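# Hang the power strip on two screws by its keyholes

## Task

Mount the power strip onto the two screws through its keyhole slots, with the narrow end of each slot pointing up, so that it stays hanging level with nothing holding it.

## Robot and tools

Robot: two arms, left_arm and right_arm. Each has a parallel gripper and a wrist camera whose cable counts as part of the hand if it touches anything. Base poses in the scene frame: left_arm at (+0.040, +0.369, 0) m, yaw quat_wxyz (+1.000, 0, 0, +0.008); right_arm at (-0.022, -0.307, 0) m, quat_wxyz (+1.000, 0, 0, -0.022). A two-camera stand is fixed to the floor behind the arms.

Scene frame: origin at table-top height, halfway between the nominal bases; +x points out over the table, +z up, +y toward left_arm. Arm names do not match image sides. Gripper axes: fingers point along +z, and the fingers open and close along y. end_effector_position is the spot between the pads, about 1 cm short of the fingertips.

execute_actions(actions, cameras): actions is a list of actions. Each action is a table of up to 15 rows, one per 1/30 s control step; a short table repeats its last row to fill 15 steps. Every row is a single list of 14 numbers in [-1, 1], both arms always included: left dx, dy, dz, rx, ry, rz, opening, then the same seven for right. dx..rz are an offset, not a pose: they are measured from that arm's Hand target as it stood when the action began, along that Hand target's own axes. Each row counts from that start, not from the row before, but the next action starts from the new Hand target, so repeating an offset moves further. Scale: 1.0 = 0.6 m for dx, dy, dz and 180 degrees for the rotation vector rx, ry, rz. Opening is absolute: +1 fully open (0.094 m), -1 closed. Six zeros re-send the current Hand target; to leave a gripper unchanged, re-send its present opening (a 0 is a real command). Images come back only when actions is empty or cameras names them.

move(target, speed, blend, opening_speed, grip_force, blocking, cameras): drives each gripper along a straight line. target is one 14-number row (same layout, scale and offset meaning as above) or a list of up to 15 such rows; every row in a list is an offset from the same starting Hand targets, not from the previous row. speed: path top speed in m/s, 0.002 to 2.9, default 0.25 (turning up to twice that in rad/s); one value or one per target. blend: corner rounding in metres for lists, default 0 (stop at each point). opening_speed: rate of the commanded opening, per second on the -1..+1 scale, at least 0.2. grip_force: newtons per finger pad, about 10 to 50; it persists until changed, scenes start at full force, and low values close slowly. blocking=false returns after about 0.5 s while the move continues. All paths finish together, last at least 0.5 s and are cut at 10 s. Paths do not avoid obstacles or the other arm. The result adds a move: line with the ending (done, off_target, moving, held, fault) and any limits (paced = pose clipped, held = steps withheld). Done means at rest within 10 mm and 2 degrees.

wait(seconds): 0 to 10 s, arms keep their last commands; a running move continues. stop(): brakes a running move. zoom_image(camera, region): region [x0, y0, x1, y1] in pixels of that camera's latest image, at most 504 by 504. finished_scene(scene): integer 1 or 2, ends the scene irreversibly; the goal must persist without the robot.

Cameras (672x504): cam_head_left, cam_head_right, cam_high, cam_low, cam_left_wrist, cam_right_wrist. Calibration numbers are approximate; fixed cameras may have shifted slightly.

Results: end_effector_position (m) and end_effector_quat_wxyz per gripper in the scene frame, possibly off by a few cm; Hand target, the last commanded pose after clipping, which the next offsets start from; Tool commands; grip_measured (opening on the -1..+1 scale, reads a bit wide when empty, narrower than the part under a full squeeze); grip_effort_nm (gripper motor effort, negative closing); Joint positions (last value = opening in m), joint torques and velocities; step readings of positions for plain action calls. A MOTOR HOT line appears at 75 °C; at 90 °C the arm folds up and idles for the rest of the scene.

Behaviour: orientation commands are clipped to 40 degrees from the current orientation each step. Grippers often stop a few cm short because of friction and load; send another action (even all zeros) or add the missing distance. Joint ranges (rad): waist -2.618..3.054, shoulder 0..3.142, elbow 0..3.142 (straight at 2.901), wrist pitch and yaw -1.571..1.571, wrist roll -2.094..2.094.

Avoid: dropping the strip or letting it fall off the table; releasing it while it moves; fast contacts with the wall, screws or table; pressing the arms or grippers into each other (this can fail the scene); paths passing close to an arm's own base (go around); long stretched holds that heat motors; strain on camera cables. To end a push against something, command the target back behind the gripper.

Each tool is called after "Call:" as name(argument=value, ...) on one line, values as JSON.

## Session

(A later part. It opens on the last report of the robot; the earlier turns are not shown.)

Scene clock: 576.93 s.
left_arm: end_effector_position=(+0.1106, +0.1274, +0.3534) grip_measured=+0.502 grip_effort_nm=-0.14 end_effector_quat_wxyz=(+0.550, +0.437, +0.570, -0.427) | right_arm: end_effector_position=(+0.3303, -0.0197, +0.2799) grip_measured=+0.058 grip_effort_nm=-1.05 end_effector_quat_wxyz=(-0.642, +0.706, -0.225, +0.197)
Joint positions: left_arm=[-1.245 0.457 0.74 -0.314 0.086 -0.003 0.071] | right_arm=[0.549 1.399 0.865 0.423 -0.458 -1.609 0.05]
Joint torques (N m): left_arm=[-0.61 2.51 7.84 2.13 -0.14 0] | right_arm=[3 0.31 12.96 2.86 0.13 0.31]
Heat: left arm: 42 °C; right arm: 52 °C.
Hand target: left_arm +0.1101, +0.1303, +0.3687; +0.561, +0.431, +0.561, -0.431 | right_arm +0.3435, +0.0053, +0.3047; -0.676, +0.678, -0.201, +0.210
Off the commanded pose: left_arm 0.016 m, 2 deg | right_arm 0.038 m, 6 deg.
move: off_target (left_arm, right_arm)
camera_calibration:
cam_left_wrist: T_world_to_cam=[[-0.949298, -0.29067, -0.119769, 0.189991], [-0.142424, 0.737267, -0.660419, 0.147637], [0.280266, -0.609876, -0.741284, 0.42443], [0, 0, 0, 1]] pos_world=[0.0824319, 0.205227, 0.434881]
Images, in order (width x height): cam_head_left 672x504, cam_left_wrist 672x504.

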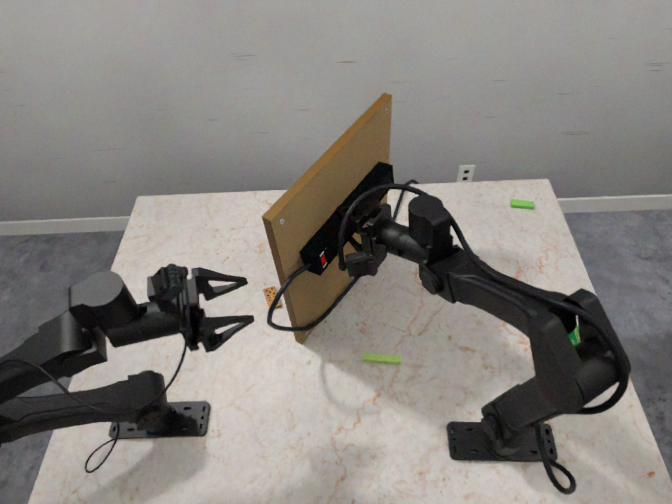

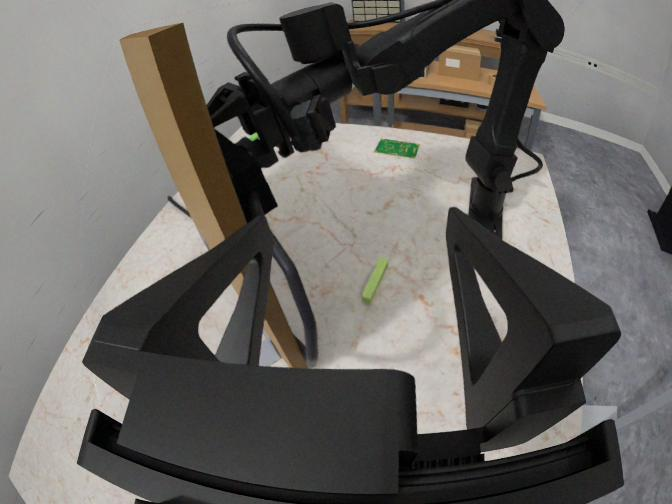

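Call:
move(target=[0,0,0,0,0,0,0.5,0.003,-0.01,-0.045,0,0,0,-1], speed=0.04, cameras=["cam_head_left","cam_head_right"])

Call:
zoom_image(camera="cam_head_left", region=[290, 220, 340, 270])

Call:
zoom_image(camera="cam_head_left", region=[350, 150, 400, 200])

Call:
zoom_image(camera="cam_head_right", region=[290, 220, 340, 270])

Call:
zoom_image(camera="cam_head_right", region=[360, 150, 410, 200])

Scene clock: 610.63 s.
left_arm: end_effector_position=(+0.1106, +0.1274, +0.3534) grip_measured=+0.502 grip_effort_nm=-0.14 end_effector_quat_wxyz=(+0.550, +0.437, +0.570, -0.427) | right_arm: end_effector_position=(+0.3298, -0.0208, +0.2807) grip_measured=+0.058 grip_effort_nm=-1.05 end_effector_quat_wxyz=(-0.643, +0.707, -0.222, +0.194)
Joint positions: left_arm=[-1.245 0.457 0.74 -0.314 0.086 -0.003 0.071] | right_arm=[0.541 1.398 0.865 0.423 -0.474 -1.609 0.05]
Joint torques (N m): left_arm=[-0.5 2.44 7.8 2.13 -0.12 0.01] | right_arm=[-0.02 -6.3 9.06 2.56 -0.18 0.24]
Heat: left arm: 42 °C; right arm: 53 °C.
Hand target: left_arm +0.1101, +0.1303, +0.3687; +0.561, +0.431, +0.561, -0.431 | right_arm +0.3299, -0.0181, +0.3107; -0.676, +0.678, -0.201, +0.210
Off the commanded pose: left_arm 0.016 m, 2 deg | right_arm 0.030 m, 6 deg.
move: off_target (left_arm, right_arm)
Images, in order (width x height): cam_head_left 672x504, cam_head_right 672x504.

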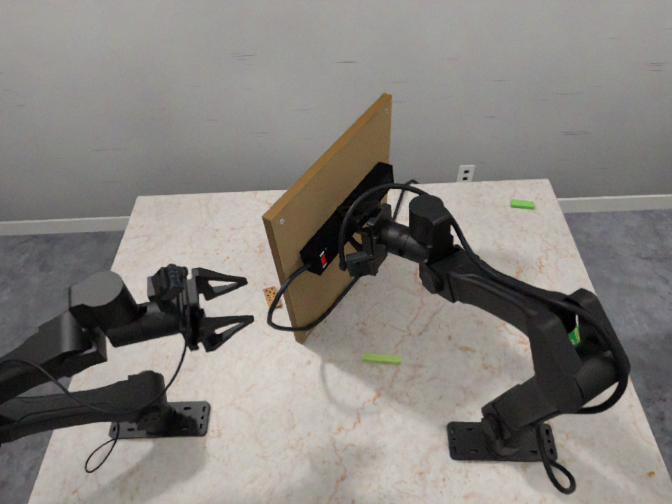

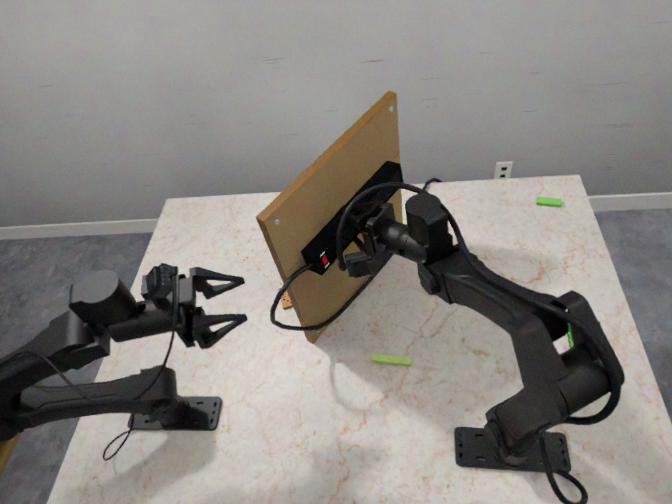

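Scaled by 10.080 from the camera's 672x504 image, which has a finer 960x720 frame.

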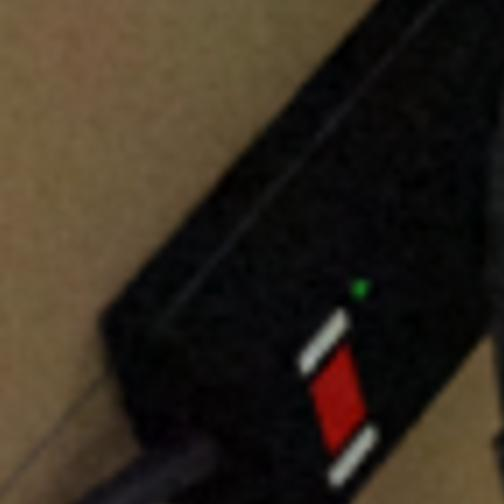

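Scaled by 10.080 from the camera's 672x504 image, which has a finer 960x720 frame.

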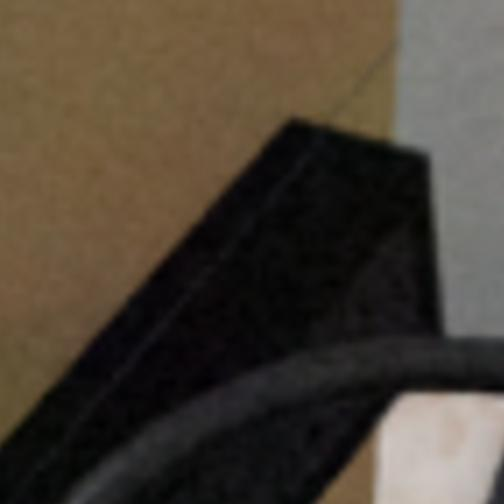

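Scaled by 10.080 from the camera's 672x504 image, which has a finer 960x720 frame.

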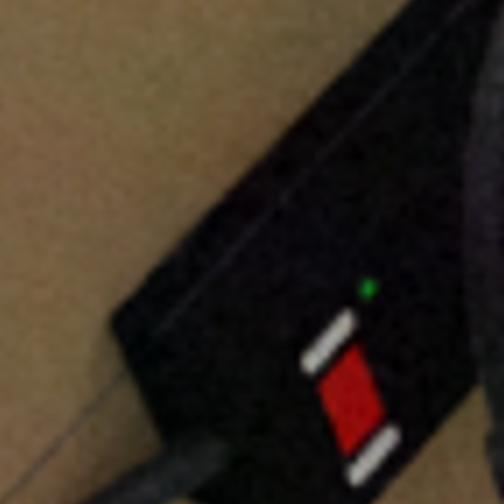

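Scaled by 10.080 from the camera's 672x504 image, which has a finer 960x720 frame.

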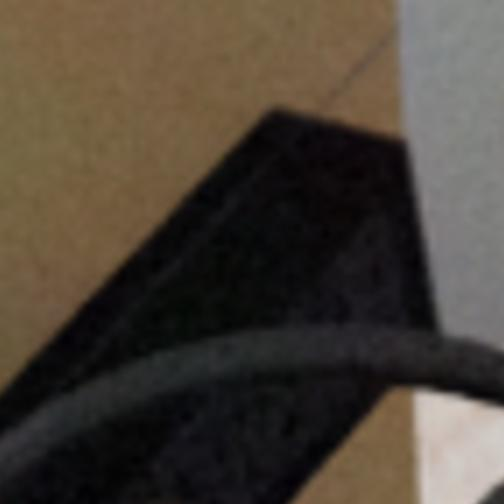

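Call:
move(target=[0,0,0,0,0,0,0.5,0,0.0,-0.02,0,0,0,-1], speed=0.04, cameras=["cam_head_left","cam_head_right"])

Call:
zoom_image(camera="cam_head_left", region=[290, 220, 340, 270])

Call:
zoom_image(camera="cam_head_left", region=[350, 150, 400, 200])

Call:
zoom_image(camera="cam_head_right", region=[290, 220, 340, 270])

Call:
zoom_image(camera="cam_head_right", region=[360, 150, 410, 200])

Scene clock: 643.13 s.
left_arm: end_effector_position=(+0.1106, +0.1274, +0.3534) grip_measured=+0.502 grip_effort_nm=-0.15 end_effector_quat_wxyz=(+0.550, +0.437, +0.570, -0.427) | right_arm: end_effector_position=(+0.3298, -0.0242, +0.2792) grip_measured=+0.058 grip_effort_nm=-1.05 end_effector_quat_wxyz=(-0.645, +0.705, -0.220, +0.197)
Joint positions: left_arm=[-1.245 0.457 0.74 -0.314 0.086 -0.003 0.071] | right_arm=[0.531 1.394 0.848 0.444 -0.483 -1.611 0.05]
Joint torques (N m): left_arm=[-0.5 2.51 7.79 2.13 -0.12 0.01] | right_arm=[-0.44 -9.25 7.65 2.28 -0.32 0.29]
Heat: left arm: 42 °C; right arm: 52 °C.
Hand target: left_arm +0.1101, +0.1303, +0.3687; +0.561, +0.431, +0.561, -0.431 | right_arm +0.3233, -0.0281, +0.3107; -0.676, +0.677, -0.201, +0.210
Off the commanded pose: left_arm 0.016 m, 2 deg | right_arm 0.032 m, 5 deg.
move: off_target (left_arm, right_arm)
Images, in order (width x height): cam_head_left 672x504, cam_head_right 672x504.

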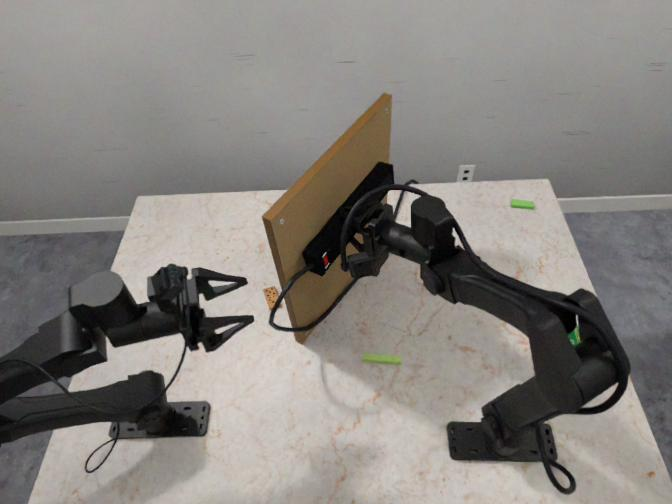

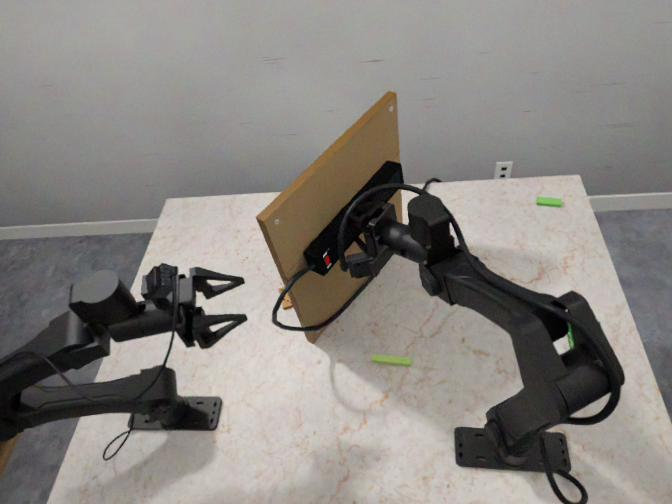

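Scaled by 10.080 from the camera's 672x504 image, which has a finer 960x720 frame.

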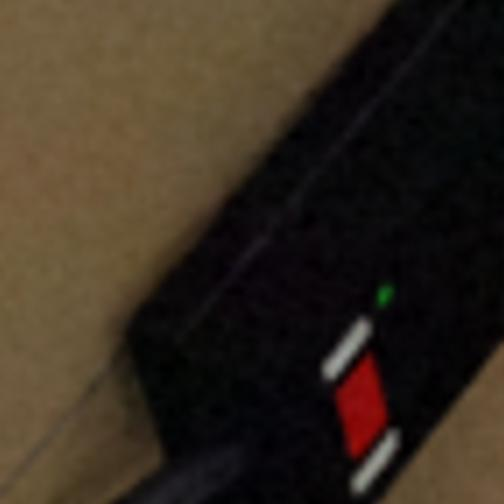

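Scaled by 10.080 from the camera's 672x504 image, which has a finer 960x720 frame.

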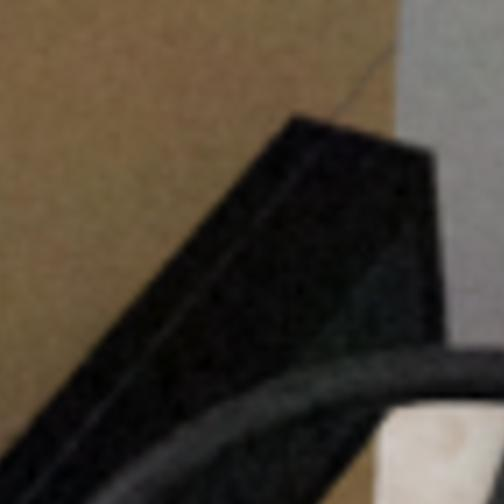

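Scaled by 10.080 from the camera's 672x504 image, which has a finer 960x720 frame.

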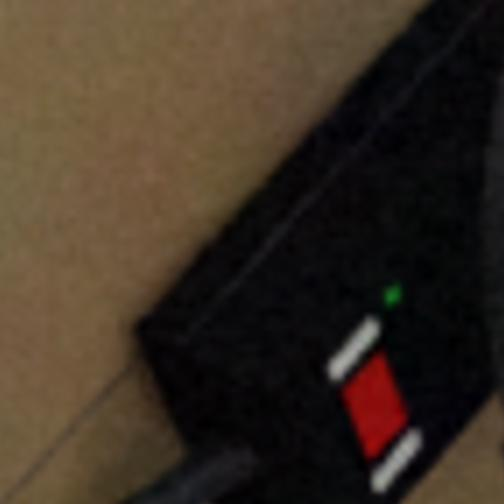

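Scaled by 10.080 from the camera's 672x504 image, which has a finer 960x720 frame.

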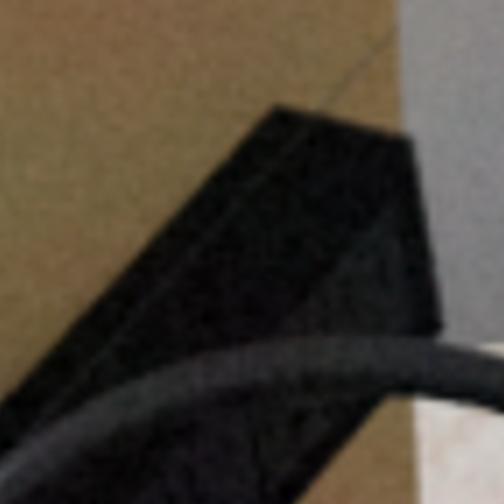

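Call:
move(target=[0,0,0,0,0,0,0.5,0,0.0,-0.02,0,0,0,-1], speed=0.04, cameras=["cam_head_left","cam_head_right"])

Call:
zoom_image(camera="cam_head_left", region=[290, 220, 340, 270])

Call:
zoom_image(camera="cam_head_left", region=[350, 150, 400, 200])

Scene clock: 677.77 s.
left_arm: end_effector_position=(+0.1106, +0.1274, +0.3534) grip_measured=+0.502 grip_effort_nm=-0.14 end_effector_quat_wxyz=(+0.550, +0.437, +0.570, -0.427) | right_arm: end_effector_position=(+0.3258, -0.0357, +0.2793) grip_measured=+0.058 grip_effort_nm=-1.05 end_effector_quat_wxyz=(-0.646, +0.702, -0.222, +0.202)
Joint positions: left_arm=[-1.245 0.457 0.74 -0.314 0.086 -0.003 0.071] | right_arm=[0.507 1.355 0.813 0.445 -0.497 -1.613 0.05]
Joint torques (N m): left_arm=[-0.55 2.41 7.87 2.12 -0.11 0] | right_arm=[-0.35 -9.06 7.77 2.21 -0.32 0.32]
Heat: left arm: 42 °C; right arm: 52 °C.
Hand target: left_arm +0.1101, +0.1303, +0.3687; +0.561, +0.431, +0.561, -0.431 | right_arm +0.3166, -0.0381, +0.3107; -0.676, +0.678, -0.201, +0.210
Off the commanded pose: left_arm 0.016 m, 2 deg | right_arm 0.033 m, 5 deg.
move: off_target (left_arm, right_arm)
Images, in order (width x height): cam_head_left 672x504, cam_head_right 672x504.

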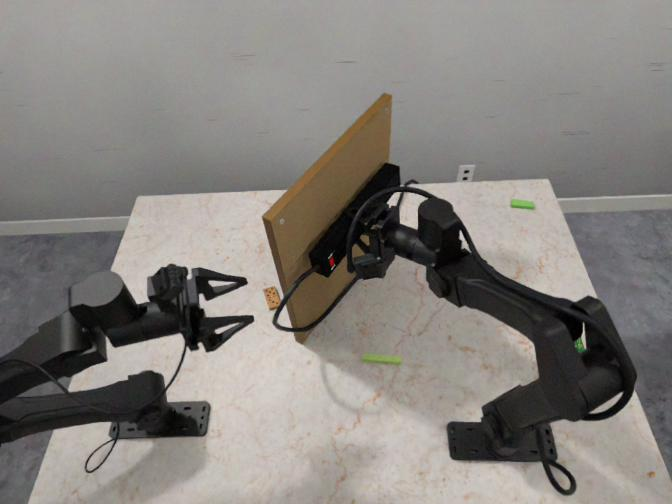

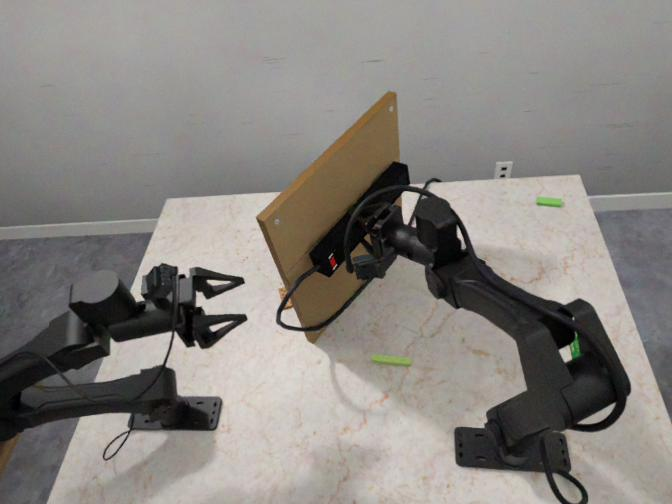

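Scaled by 10.080 from the camera's 672x504 image, which has a finer 960x720 frame.

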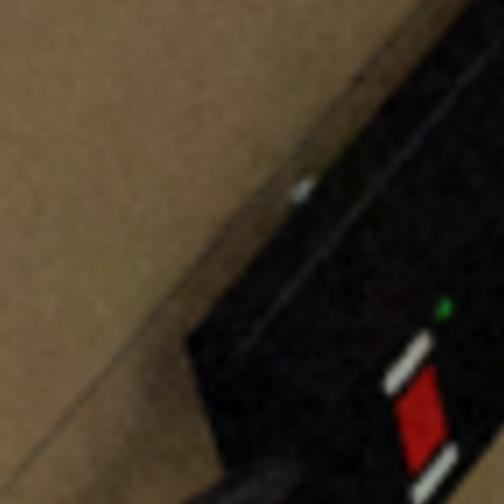

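Scaled by 10.080 from the camera's 672x504 image, which has a finer 960x720 frame.

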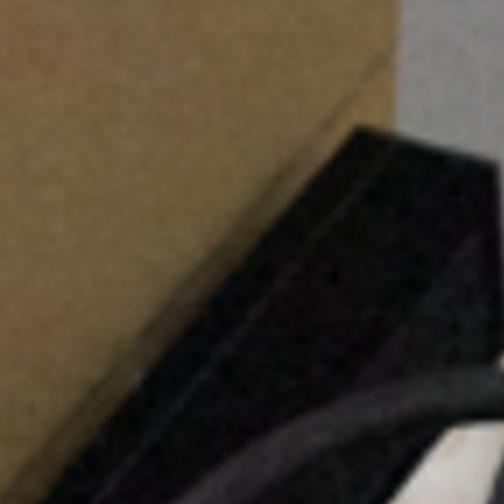

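Call:
move(target=[0,0,0,0,0,0,0.5,-0.007,-0.005,0.022,0,0,0,-1], speed=0.03, cameras=["cam_head_left","cam_head_right"])

Call:
zoom_image(camera="cam_head_left", region=[290, 220, 340, 270])

Call:
zoom_image(camera="cam_head_left", region=[350, 150, 400, 200])

Scene clock: 719.70 s.
left_arm: end_effector_position=(+0.1106, +0.1274, +0.3534) grip_measured=+0.502 grip_effort_nm=-0.15 end_effector_quat_wxyz=(+0.550, +0.437, +0.570, -0.427) | right_arm: end_effector_position=(+0.3236, -0.0313, +0.2788) grip_measured=+0.058 grip_effort_nm=-1.05 end_effector_quat_wxyz=(-0.644, +0.703, -0.223, +0.202)
Joint positions: left_arm=[-1.245 0.457 0.74 -0.314 0.086 -0.003 0.071] | right_arm=[0.526 1.355 0.813 0.443 -0.476 -1.613 0.05]
Joint torques (N m): left_arm=[-0.64 2.5 7.8 2.14 -0.13 0] | right_arm=[0.91 -6.54 10.73 2.16 -0.19 0.32]
Heat: left arm: 42 °C; right arm: 51 °C.
Hand target: left_arm +0.1101, +0.1303, +0.3687; +0.561, +0.431, +0.561, -0.431 | right_arm +0.3205, -0.0248, +0.3136; -0.675, +0.678, -0.201, +0.210
Off the commanded pose: left_arm 0.016 m, 2 deg | right_arm 0.036 m, 5 deg.
move: off_target (left_arm, right_arm)
Images, in order (width x height): cam_head_left 672x504, cam_head_right 672x504.

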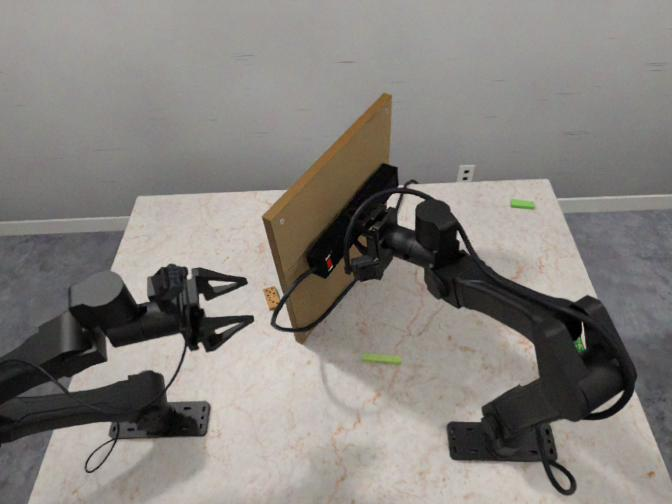

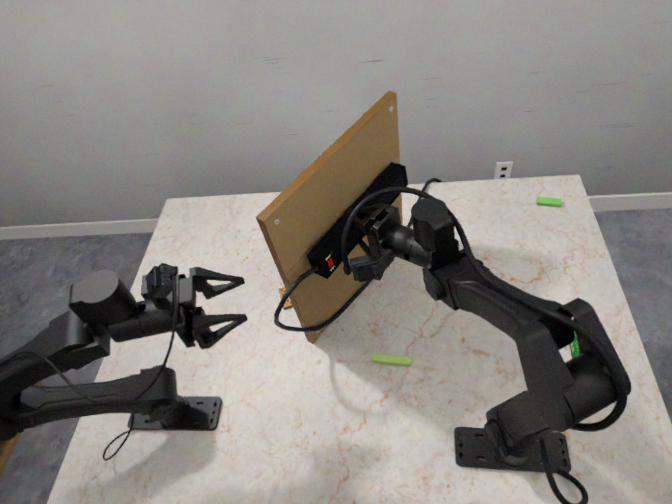

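Scaled by 10.080 from the camera's 672x504 image, which has a finer 960x720 frame.

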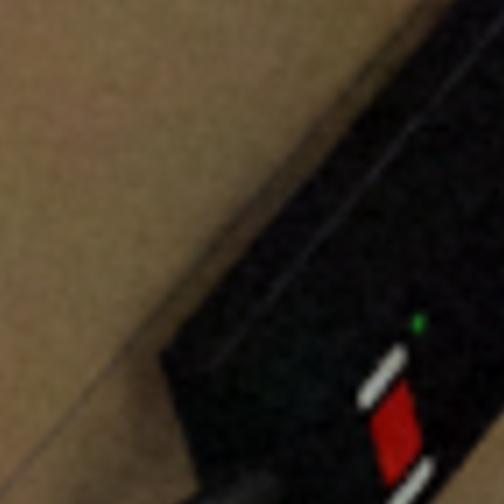

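Scaled by 10.080 from the camera's 672x504 image, which has a finer 960x720 frame.

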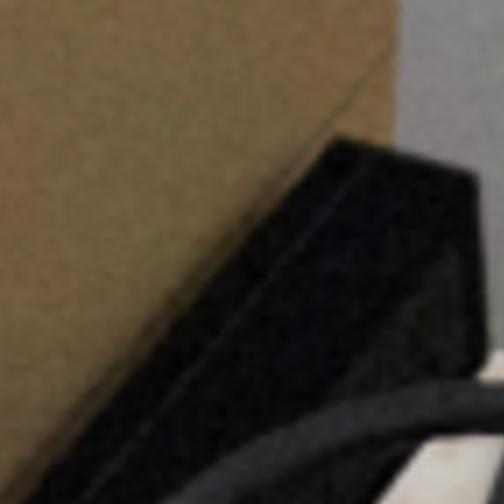

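Call:
move(target=[0,0,0,0,0,0,0.5,0.001,-0.012,0.025,0,-0.006,0.002,-1], speed=0.03, cameras=["cam_head_left","cam_head_right"])

Call:
zoom_image(camera="cam_head_left", region=[290, 220, 340, 270])

Call:
zoom_image(camera="cam_head_left", region=[350, 150, 400, 200])

Scene clock: 740.03 s.
left_arm: end_effector_position=(+0.1106, +0.1274, +0.3534) grip_measured=+0.502 grip_effort_nm=-0.14 end_effector_quat_wxyz=(+0.550, +0.437, +0.570, -0.427) | right_arm: end_effector_position=(+0.3286, -0.0236, +0.2881) grip_measured=+0.058 grip_effort_nm=-1.05 end_effector_quat_wxyz=(-0.647, +0.703, -0.218, +0.200)
Joint positions: left_arm=[-1.245 0.457 0.74 -0.314 0.086 -0.003 0.071] | right_arm=[0.536 1.381 0.866 0.423 -0.476 -1.613 0.05]
Joint torques (N m): left_arm=[-0.5 2.48 7.86 2.14 -0.13 0.01] | right_arm=[0.9 -4.92 12.19 2.16 -0.27 0.35]
Heat: left arm: 43 °C; right arm: 52 °C.
Hand target: left_arm +0.1101, +0.1303, +0.3687; +0.561, +0.431, +0.561, -0.431 | right_arm +0.3291, -0.0126, +0.3210; -0.678, +0.679, -0.197, +0.201
Off the commanded pose: left_arm 0.016 m, 2 deg | right_arm 0.035 m, 5 deg.
move: off_target (left_arm, right_arm)
Images, in order (width x height): cam_head_left 672x504, cam_head_right 672x504.

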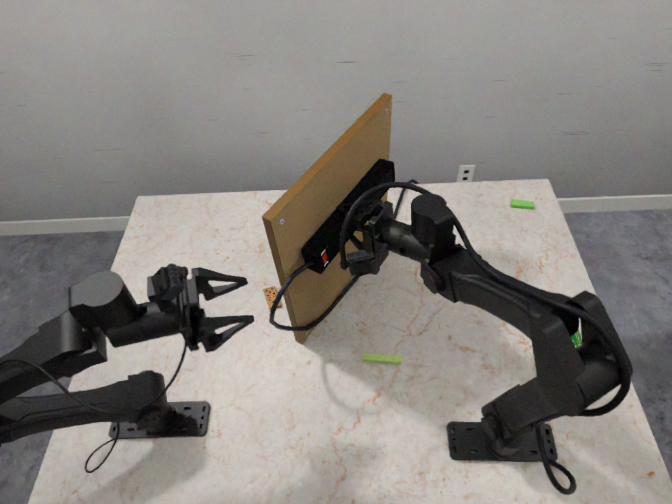

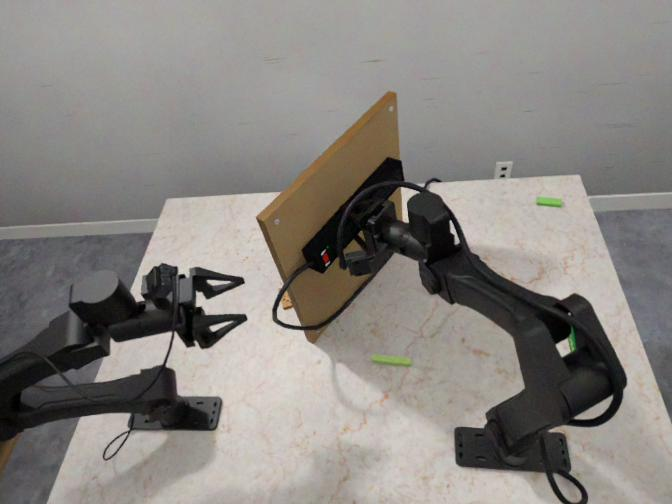

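Scaled by 10.080 from the camera's 672x504 image, which has a finer 960x720 frame.

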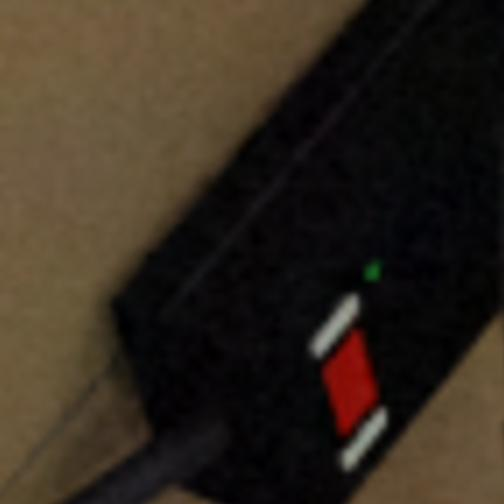

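Scaled by 10.080 from the camera's 672x504 image, which has a finer 960x720 frame.

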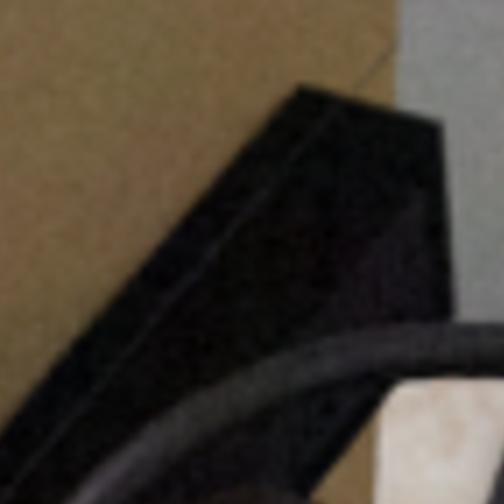

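Call:
move(target=[0,0,0,0,0,0,0.5,0,0.006,0.003,0,0,0.002,-1], speed=0.03, cameras=["cam_head_left"])

Call:
zoom_image(camera="cam_head_left", region=[290, 220, 340, 270])

Call:
zoom_image(camera="cam_head_left", region=[350, 150, 400, 200])

Scene clock: 752.73 s.
left_arm: end_effector_position=(+0.1106, +0.1274, +0.3534) grip_measured=+0.502 grip_effort_nm=-0.14 end_effector_quat_wxyz=(+0.550, +0.437, +0.570, -0.427) | right_arm: end_effector_position=(+0.3287, -0.0237, +0.2880) grip_measured=+0.058 grip_effort_nm=-1.05 end_effector_quat_wxyz=(-0.647, +0.702, -0.219, +0.200)
Joint positions: left_arm=[-1.245 0.457 0.74 -0.314 0.086 -0.003 0.071] | right_arm=[0.536 1.381 0.866 0.422 -0.476 -1.611 0.05]
Joint torques (N m): left_arm=[-0.55 2.47 7.83 2.14 -0.11 0] | right_arm=[1.29 -4.07 11.71 2.33 -0.25 0.45]
Heat: left arm: 43 °C; right arm: 51 °C.
Hand target: left_arm +0.1101, +0.1303, +0.3687; +0.561, +0.431, +0.561, -0.431 | right_arm +0.3302, -0.0111, +0.3174; -0.679, +0.678, -0.199, +0.199
Off the commanded pose: left_arm 0.016 m, 2 deg | right_arm 0.032 m, 5 deg.
move: off_target (left_arm, right_arm)
Images, in order (width x height): cam_head_left 672x504.

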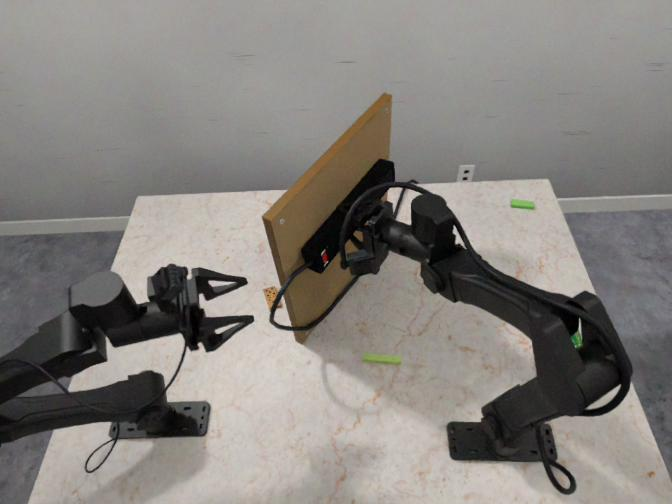

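Scaled by 10.080 from the camera's 672x504 image, which has a finer 960x720 frame.

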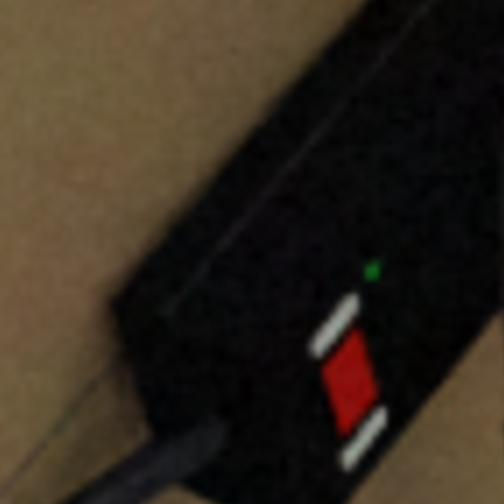

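Scaled by 10.080 from the camera's 672x504 image, which has a finer 960x720 frame.

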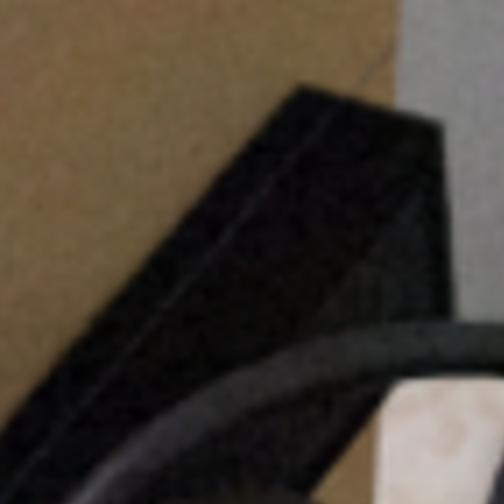

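Call:
move(target=[0,0,0,0,0,0,0.5,0,0.010,0,0,0,0.002,-1], speed=0.03, cameras=["cam_head_left"])

Call:
zoom_image(camera="cam_head_left", region=[290, 220, 340, 270])

Call:
zoom_image(camera="cam_head_left", region=[350, 150, 400, 200])

Scene clock: 781.53 s.
left_arm: end_effector_position=(+0.1106, +0.1274, +0.3534) grip_measured=+0.502 grip_effort_nm=-0.14 end_effector_quat_wxyz=(+0.550, +0.437, +0.570, -0.427) | right_arm: end_effector_position=(+0.3293, -0.0225, +0.2879) grip_measured=+0.058 grip_effort_nm=-1.05 end_effector_quat_wxyz=(+0.649, -0.701, +0.219, -0.199)
Joint positions: left_arm=[-1.245 0.457 0.74 -0.314 0.086 -0.003 0.071] | right_arm=[0.538 1.387 0.866 0.432 -0.475 -1.607 0.05]
Joint torques (N m): left_arm=[-0.59 2.56 7.8 2.14 -0.11 0] | right_arm=[1.11 -3.85 10.3 2.46 -0.27 0.41]
Heat: left arm: 43 °C; right arm: 52 °C.
Hand target: left_arm +0.1101, +0.1303, +0.3687; +0.561, +0.431, +0.561, -0.431 | right_arm +0.3301, -0.0110, +0.3112; +0.679, -0.678, +0.201, -0.197
Off the commanded pose: left_arm 0.016 m, 2 deg | right_arm 0.026 m, 5 deg.
move: off_target (left_arm, right_arm)
Images, in order (width x height): cam_head_left 672x504.

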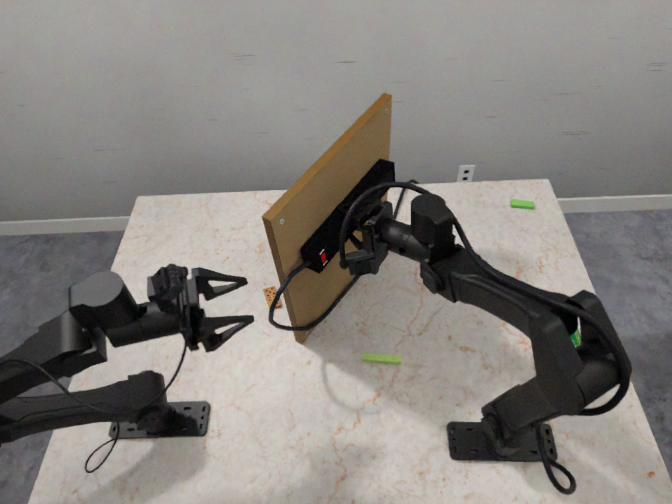

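Scaled by 10.080 from the camera's 672x504 image, which has a finer 960x720 frame.

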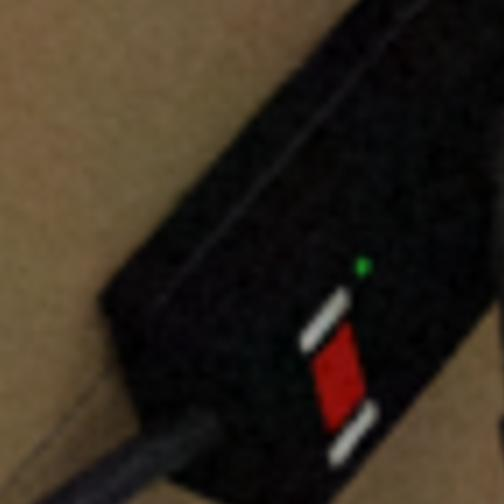

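Scaled by 10.080 from the camera's 672x504 image, which has a finer 960x720 frame.

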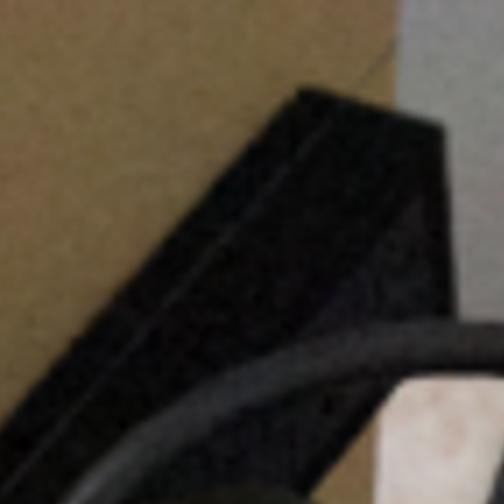

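Call:
move(target=[0,0,0,0,0,0,0.5,0,0.008,-0.002,0,0,0,-1], speed=0.03, cameras=["cam_head_left"])

Call:
zoom_image(camera="cam_head_left", region=[290, 220, 340, 270])

Call:
zoom_image(camera="cam_head_left", region=[350, 150, 400, 200])

Scene clock: 797.17 s.
left_arm: end_effector_position=(+0.1106, +0.1274, +0.3534) grip_measured=+0.502 grip_effort_nm=-0.15 end_effector_quat_wxyz=(+0.550, +0.437, +0.570, -0.427) | right_arm: end_effector_position=(+0.3293, -0.0225, +0.2884) grip_measured=+0.058 grip_effort_nm=-1.05 end_effector_quat_wxyz=(+0.649, -0.701, +0.218, -0.200)
Joint positions: left_arm=[-1.245 0.457 0.74 -0.314 0.086 -0.003 0.071] | right_arm=[0.538 1.387 0.866 0.434 -0.475 -1.607 0.05]
Joint torques (N m): left_arm=[-0.58 2.44 7.86 2.13 -0.13 0] | right_arm=[1.03 -3.67 9.01 2.59 -0.28 0.41]
Heat: left arm: 43 °C; right arm: 53 °C.
Hand target: left_arm +0.1101, +0.1303, +0.3687; +0.561, +0.431, +0.561, -0.431 | right_arm +0.3294, -0.0120, +0.3065; +0.679, -0.678, +0.201, -0.197
Off the commanded pose: left_arm 0.016 m, 2 deg | right_arm 0.021 m, 5 deg.
move: off_target (left_arm, right_arm)
Images, in order (width x height): cam_head_left 672x504.

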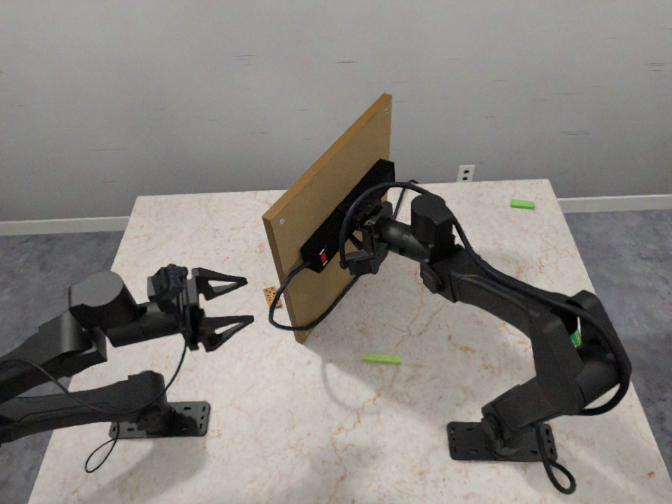

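Scaled by 10.080 from the camera's 672x504 image, which has a finer 960x720 frame.

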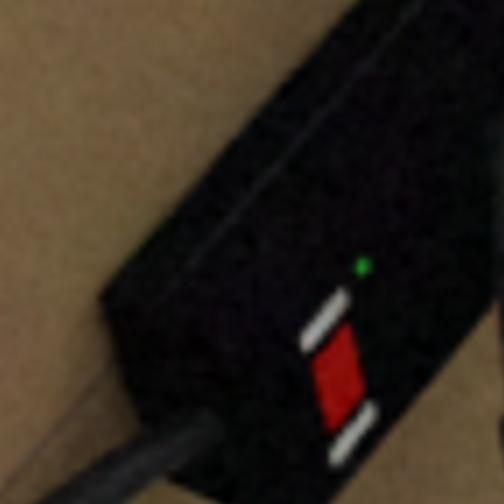

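Scaled by 10.080 from the camera's 672x504 image, which has a finer 960x720 frame.

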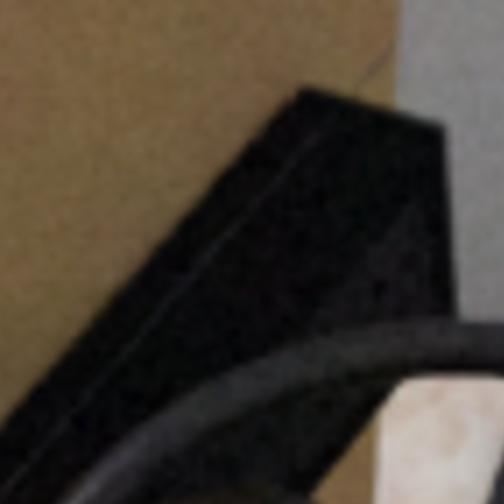

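Stuck; continue down with jiggle.

Call:
move(target=[0,0,0,0,0,0,0.5,0,0.009,-0.003,0,0,0,-1], speed=0.05)

Call:
move(target=[0,0,0,0,0,0,0.5,0,0.007,0,0,0,0,-1], speed=0.05, cameras=["cam_head_left"])

Call:
zoom_image(camera="cam_head_left", region=[290, 220, 340, 270])

Call:
zoom_image(camera="cam_head_left", region=[350, 150, 400, 200])

Scene clock: 807.07 s.
left_arm: end_effector_position=(+0.1106, +0.1274, +0.3534) grip_measured=+0.502 grip_effort_nm=-0.15 end_effector_quat_wxyz=(+0.550, +0.437, +0.570, -0.427) | right_arm: end_effector_position=(+0.3291, -0.0226, +0.2879) grip_measured=+0.058 grip_effort_nm=-1.05 end_effector_quat_wxyz=(+0.654, -0.696, +0.217, -0.202)
Joint positions: left_arm=[-1.245 0.457 0.74 -0.314 0.086 -0.003 0.071] | right_arm=[0.538 1.39 0.852 0.467 -0.475 -1.6 0.05]
Joint torques (N m): left_arm=[-0.54 2.45 7.88 2.14 -0.13 0] | right_arm=[0.84 -3.73 8.43 2.52 -0.29 0.33]
Heat: left arm: 43 °C; right arm: 55 °C.
Hand target: left_arm +0.1101, +0.1303, +0.3687; +0.561, +0.431, +0.561, -0.431 | right_arm +0.3284, -0.0135, +0.3011; +0.679, -0.678, +0.201, -0.197
Off the commanded pose: left_arm 0.016 m, 2 deg | right_arm 0.016 m, 4 deg.
move: off_target (left_arm, right_arm)

Scene clock: 807.90 s.
left_arm: end_effector_position=(+0.1106, +0.1274, +0.3534) grip_measured=+0.502 grip_effort_nm=-0.14 end_effector_quat_wxyz=(+0.550, +0.437, +0.570, -0.427) | right_arm: end_effector_position=(+0.3291, -0.0227, +0.2875) grip_measured=+0.058 grip_effort_nm=-1.05 end_effector_quat_wxyz=(+0.658, -0.692, +0.215, -0.203)
Joint positions: left_arm=[-1.245 0.457 0.74 -0.314 0.086 -0.003 0.071] | right_arm=[0.538 1.393 0.84 0.496 -0.475 -1.595 0.05]
Joint torques (N m): left_arm=[-0.58 2.47 7.82 2.14 -0.13 0] | right_arm=[0.91 -3.43 8.42 2.41 -0.27 0.3]
Heat: left arm: 43 °C; right arm: 55 °C.
Hand target: left_arm +0.1101, +0.1303, +0.3687; +0.561, +0.431, +0.561, -0.431 | right_arm +0.3284, -0.0134, +0.2969; +0.679, -0.678, +0.201, -0.197
Off the commanded pose: left_arm 0.016 m, 2 deg | right_arm 0.013 m, 3 deg.
move: off_target (left_arm, right_arm)
Images, in order (width x height): cam_head_left 672x504.

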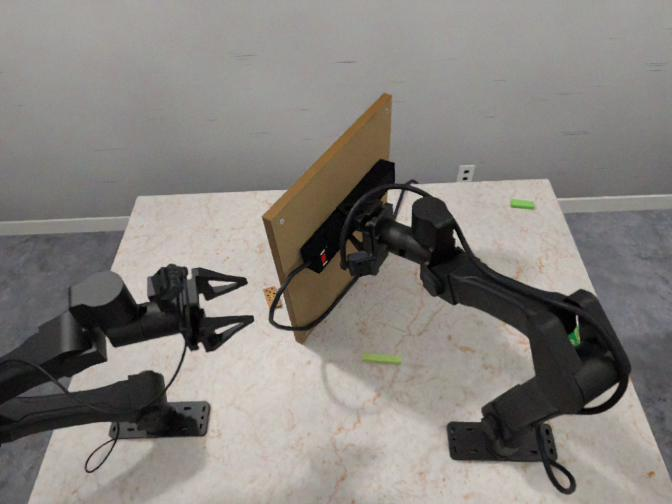

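Scaled by 10.080 from the camera's 672x504 image, which has a finer 960x720 frame.

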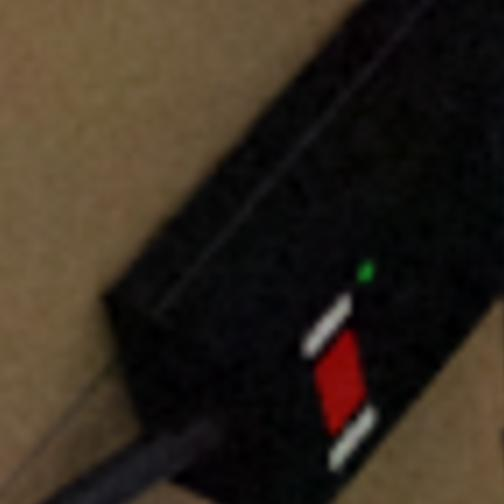

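Scaled by 10.080 from the camera's 672x504 image, which has a finer 960x720 frame.

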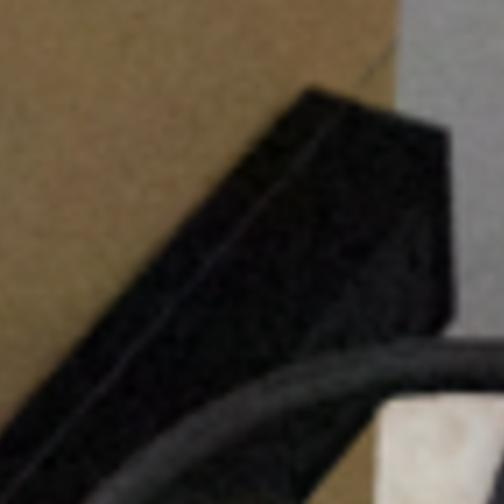

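Call:
move(target=[0,0,0,0,0,0,0.5,0,0.01,0,0,0,0,-1], speed=0.05)

Call:
move(target=[0,0,0,0,0,0,0.5,0,0.008,-0.002,0,0,0,-1], speed=0.05, cameras=["cam_head_left"])

Call:
zoom_image(camera="cam_head_left", region=[290, 220, 340, 270])

Call:
zoom_image(camera="cam_head_left", region=[350, 150, 400, 200])

Scene clock: 822.00 s.
left_arm: end_effector_position=(+0.1106, +0.1274, +0.3534) grip_measured=+0.502 grip_effort_nm=-0.14 end_effector_quat_wxyz=(+0.550, +0.437, +0.570, -0.427) | right_arm: end_effector_position=(+0.3288, -0.0228, +0.2870) grip_measured=+0.058 grip_effort_nm=-1.05 end_effector_quat_wxyz=(+0.664, -0.687, +0.213, -0.206)
Joint positions: left_arm=[-1.245 0.457 0.74 -0.314 0.086 -0.003 0.071] | right_arm=[0.538 1.398 0.823 0.537 -0.475 -1.587 0.05]
Joint torques (N m): left_arm=[-0.57 2.5 7.77 2.12 -0.11 0] | right_arm=[0.83 -3.07 8.29 2.29 -0.24 0.24]
Heat: left arm: 43 °C; right arm: 53 °C.
Hand target: left_arm +0.1101, +0.1303, +0.3687; +0.561, +0.431, +0.561, -0.431 | right_arm +0.3284, -0.0134, +0.2910; +0.679, -0.678, +0.201, -0.197
Off the commanded pose: left_arm 0.016 m, 2 deg | right_arm 0.010 m, 3 deg.
move: off_target (left_arm, right_arm)

Scene clock: 822.87 s.
left_arm: end_effector_position=(+0.1106, +0.1274, +0.3534) grip_measured=+0.502 grip_effort_nm=-0.14 end_effector_quat_wxyz=(+0.550, +0.437, +0.570, -0.427) | right_arm: end_effector_position=(+0.3285, -0.0229, +0.2864) grip_measured=+0.058 grip_effort_nm=-1.05 end_effector_quat_wxyz=(+0.669, -0.682, +0.211, -0.208)
Joint positions: left_arm=[-1.245 0.457 0.74 -0.314 0.086 -0.003 0.071] | right_arm=[0.538 1.403 0.808 0.573 -0.475 -1.581 0.05]
Joint torques (N m): left_arm=[-0.58 2.48 7.84 2.15 -0.14 -0.01] | right_arm=[0.83 -3.06 7.84 2.15 -0.3 0.19]
Heat: left arm: 43 °C; right arm: 53 °C.
Hand target: left_arm +0.1101, +0.1303, +0.3687; +0.561, +0.431, +0.561, -0.431 | right_arm +0.3277, -0.0144, +0.2861; +0.679, -0.678, +0.201, -0.197
Off the commanded pose: left_arm 0.016 m, 2 deg | right_arm 0.009 m, 2 deg.
move: off_target (left_arm)
Images, in order (width x height): cam_head_left 672x504.

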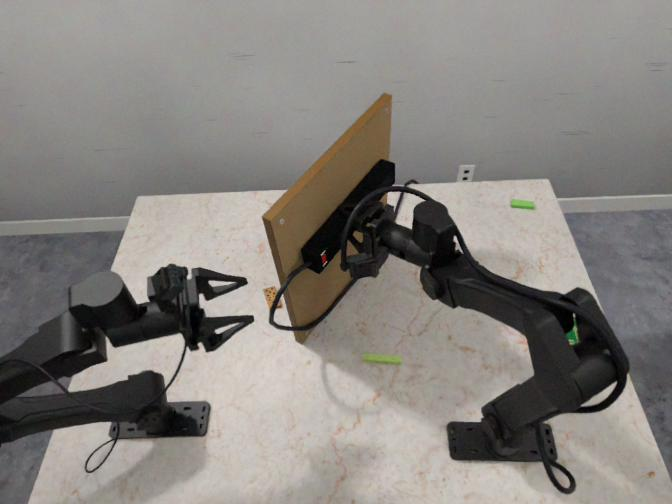

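Scaled by 10.080 from the camera's 672x504 image, which has a finer 960x720 frame.

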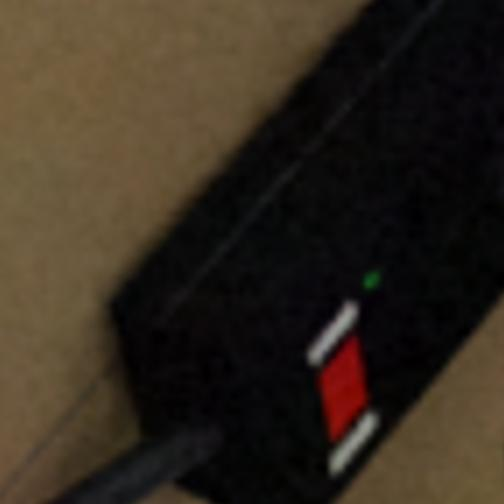

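Scaled by 10.080 from the camera's 672x504 image, which has a finer 960x720 frame.

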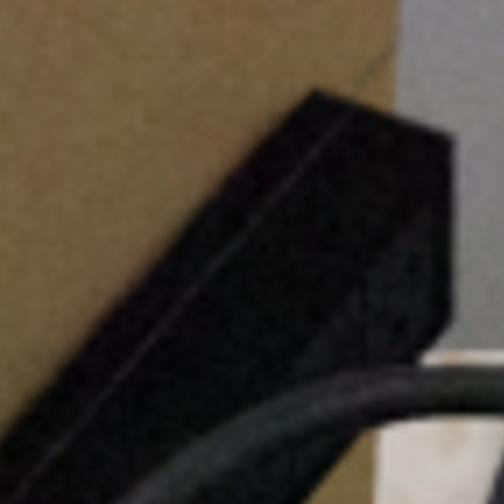

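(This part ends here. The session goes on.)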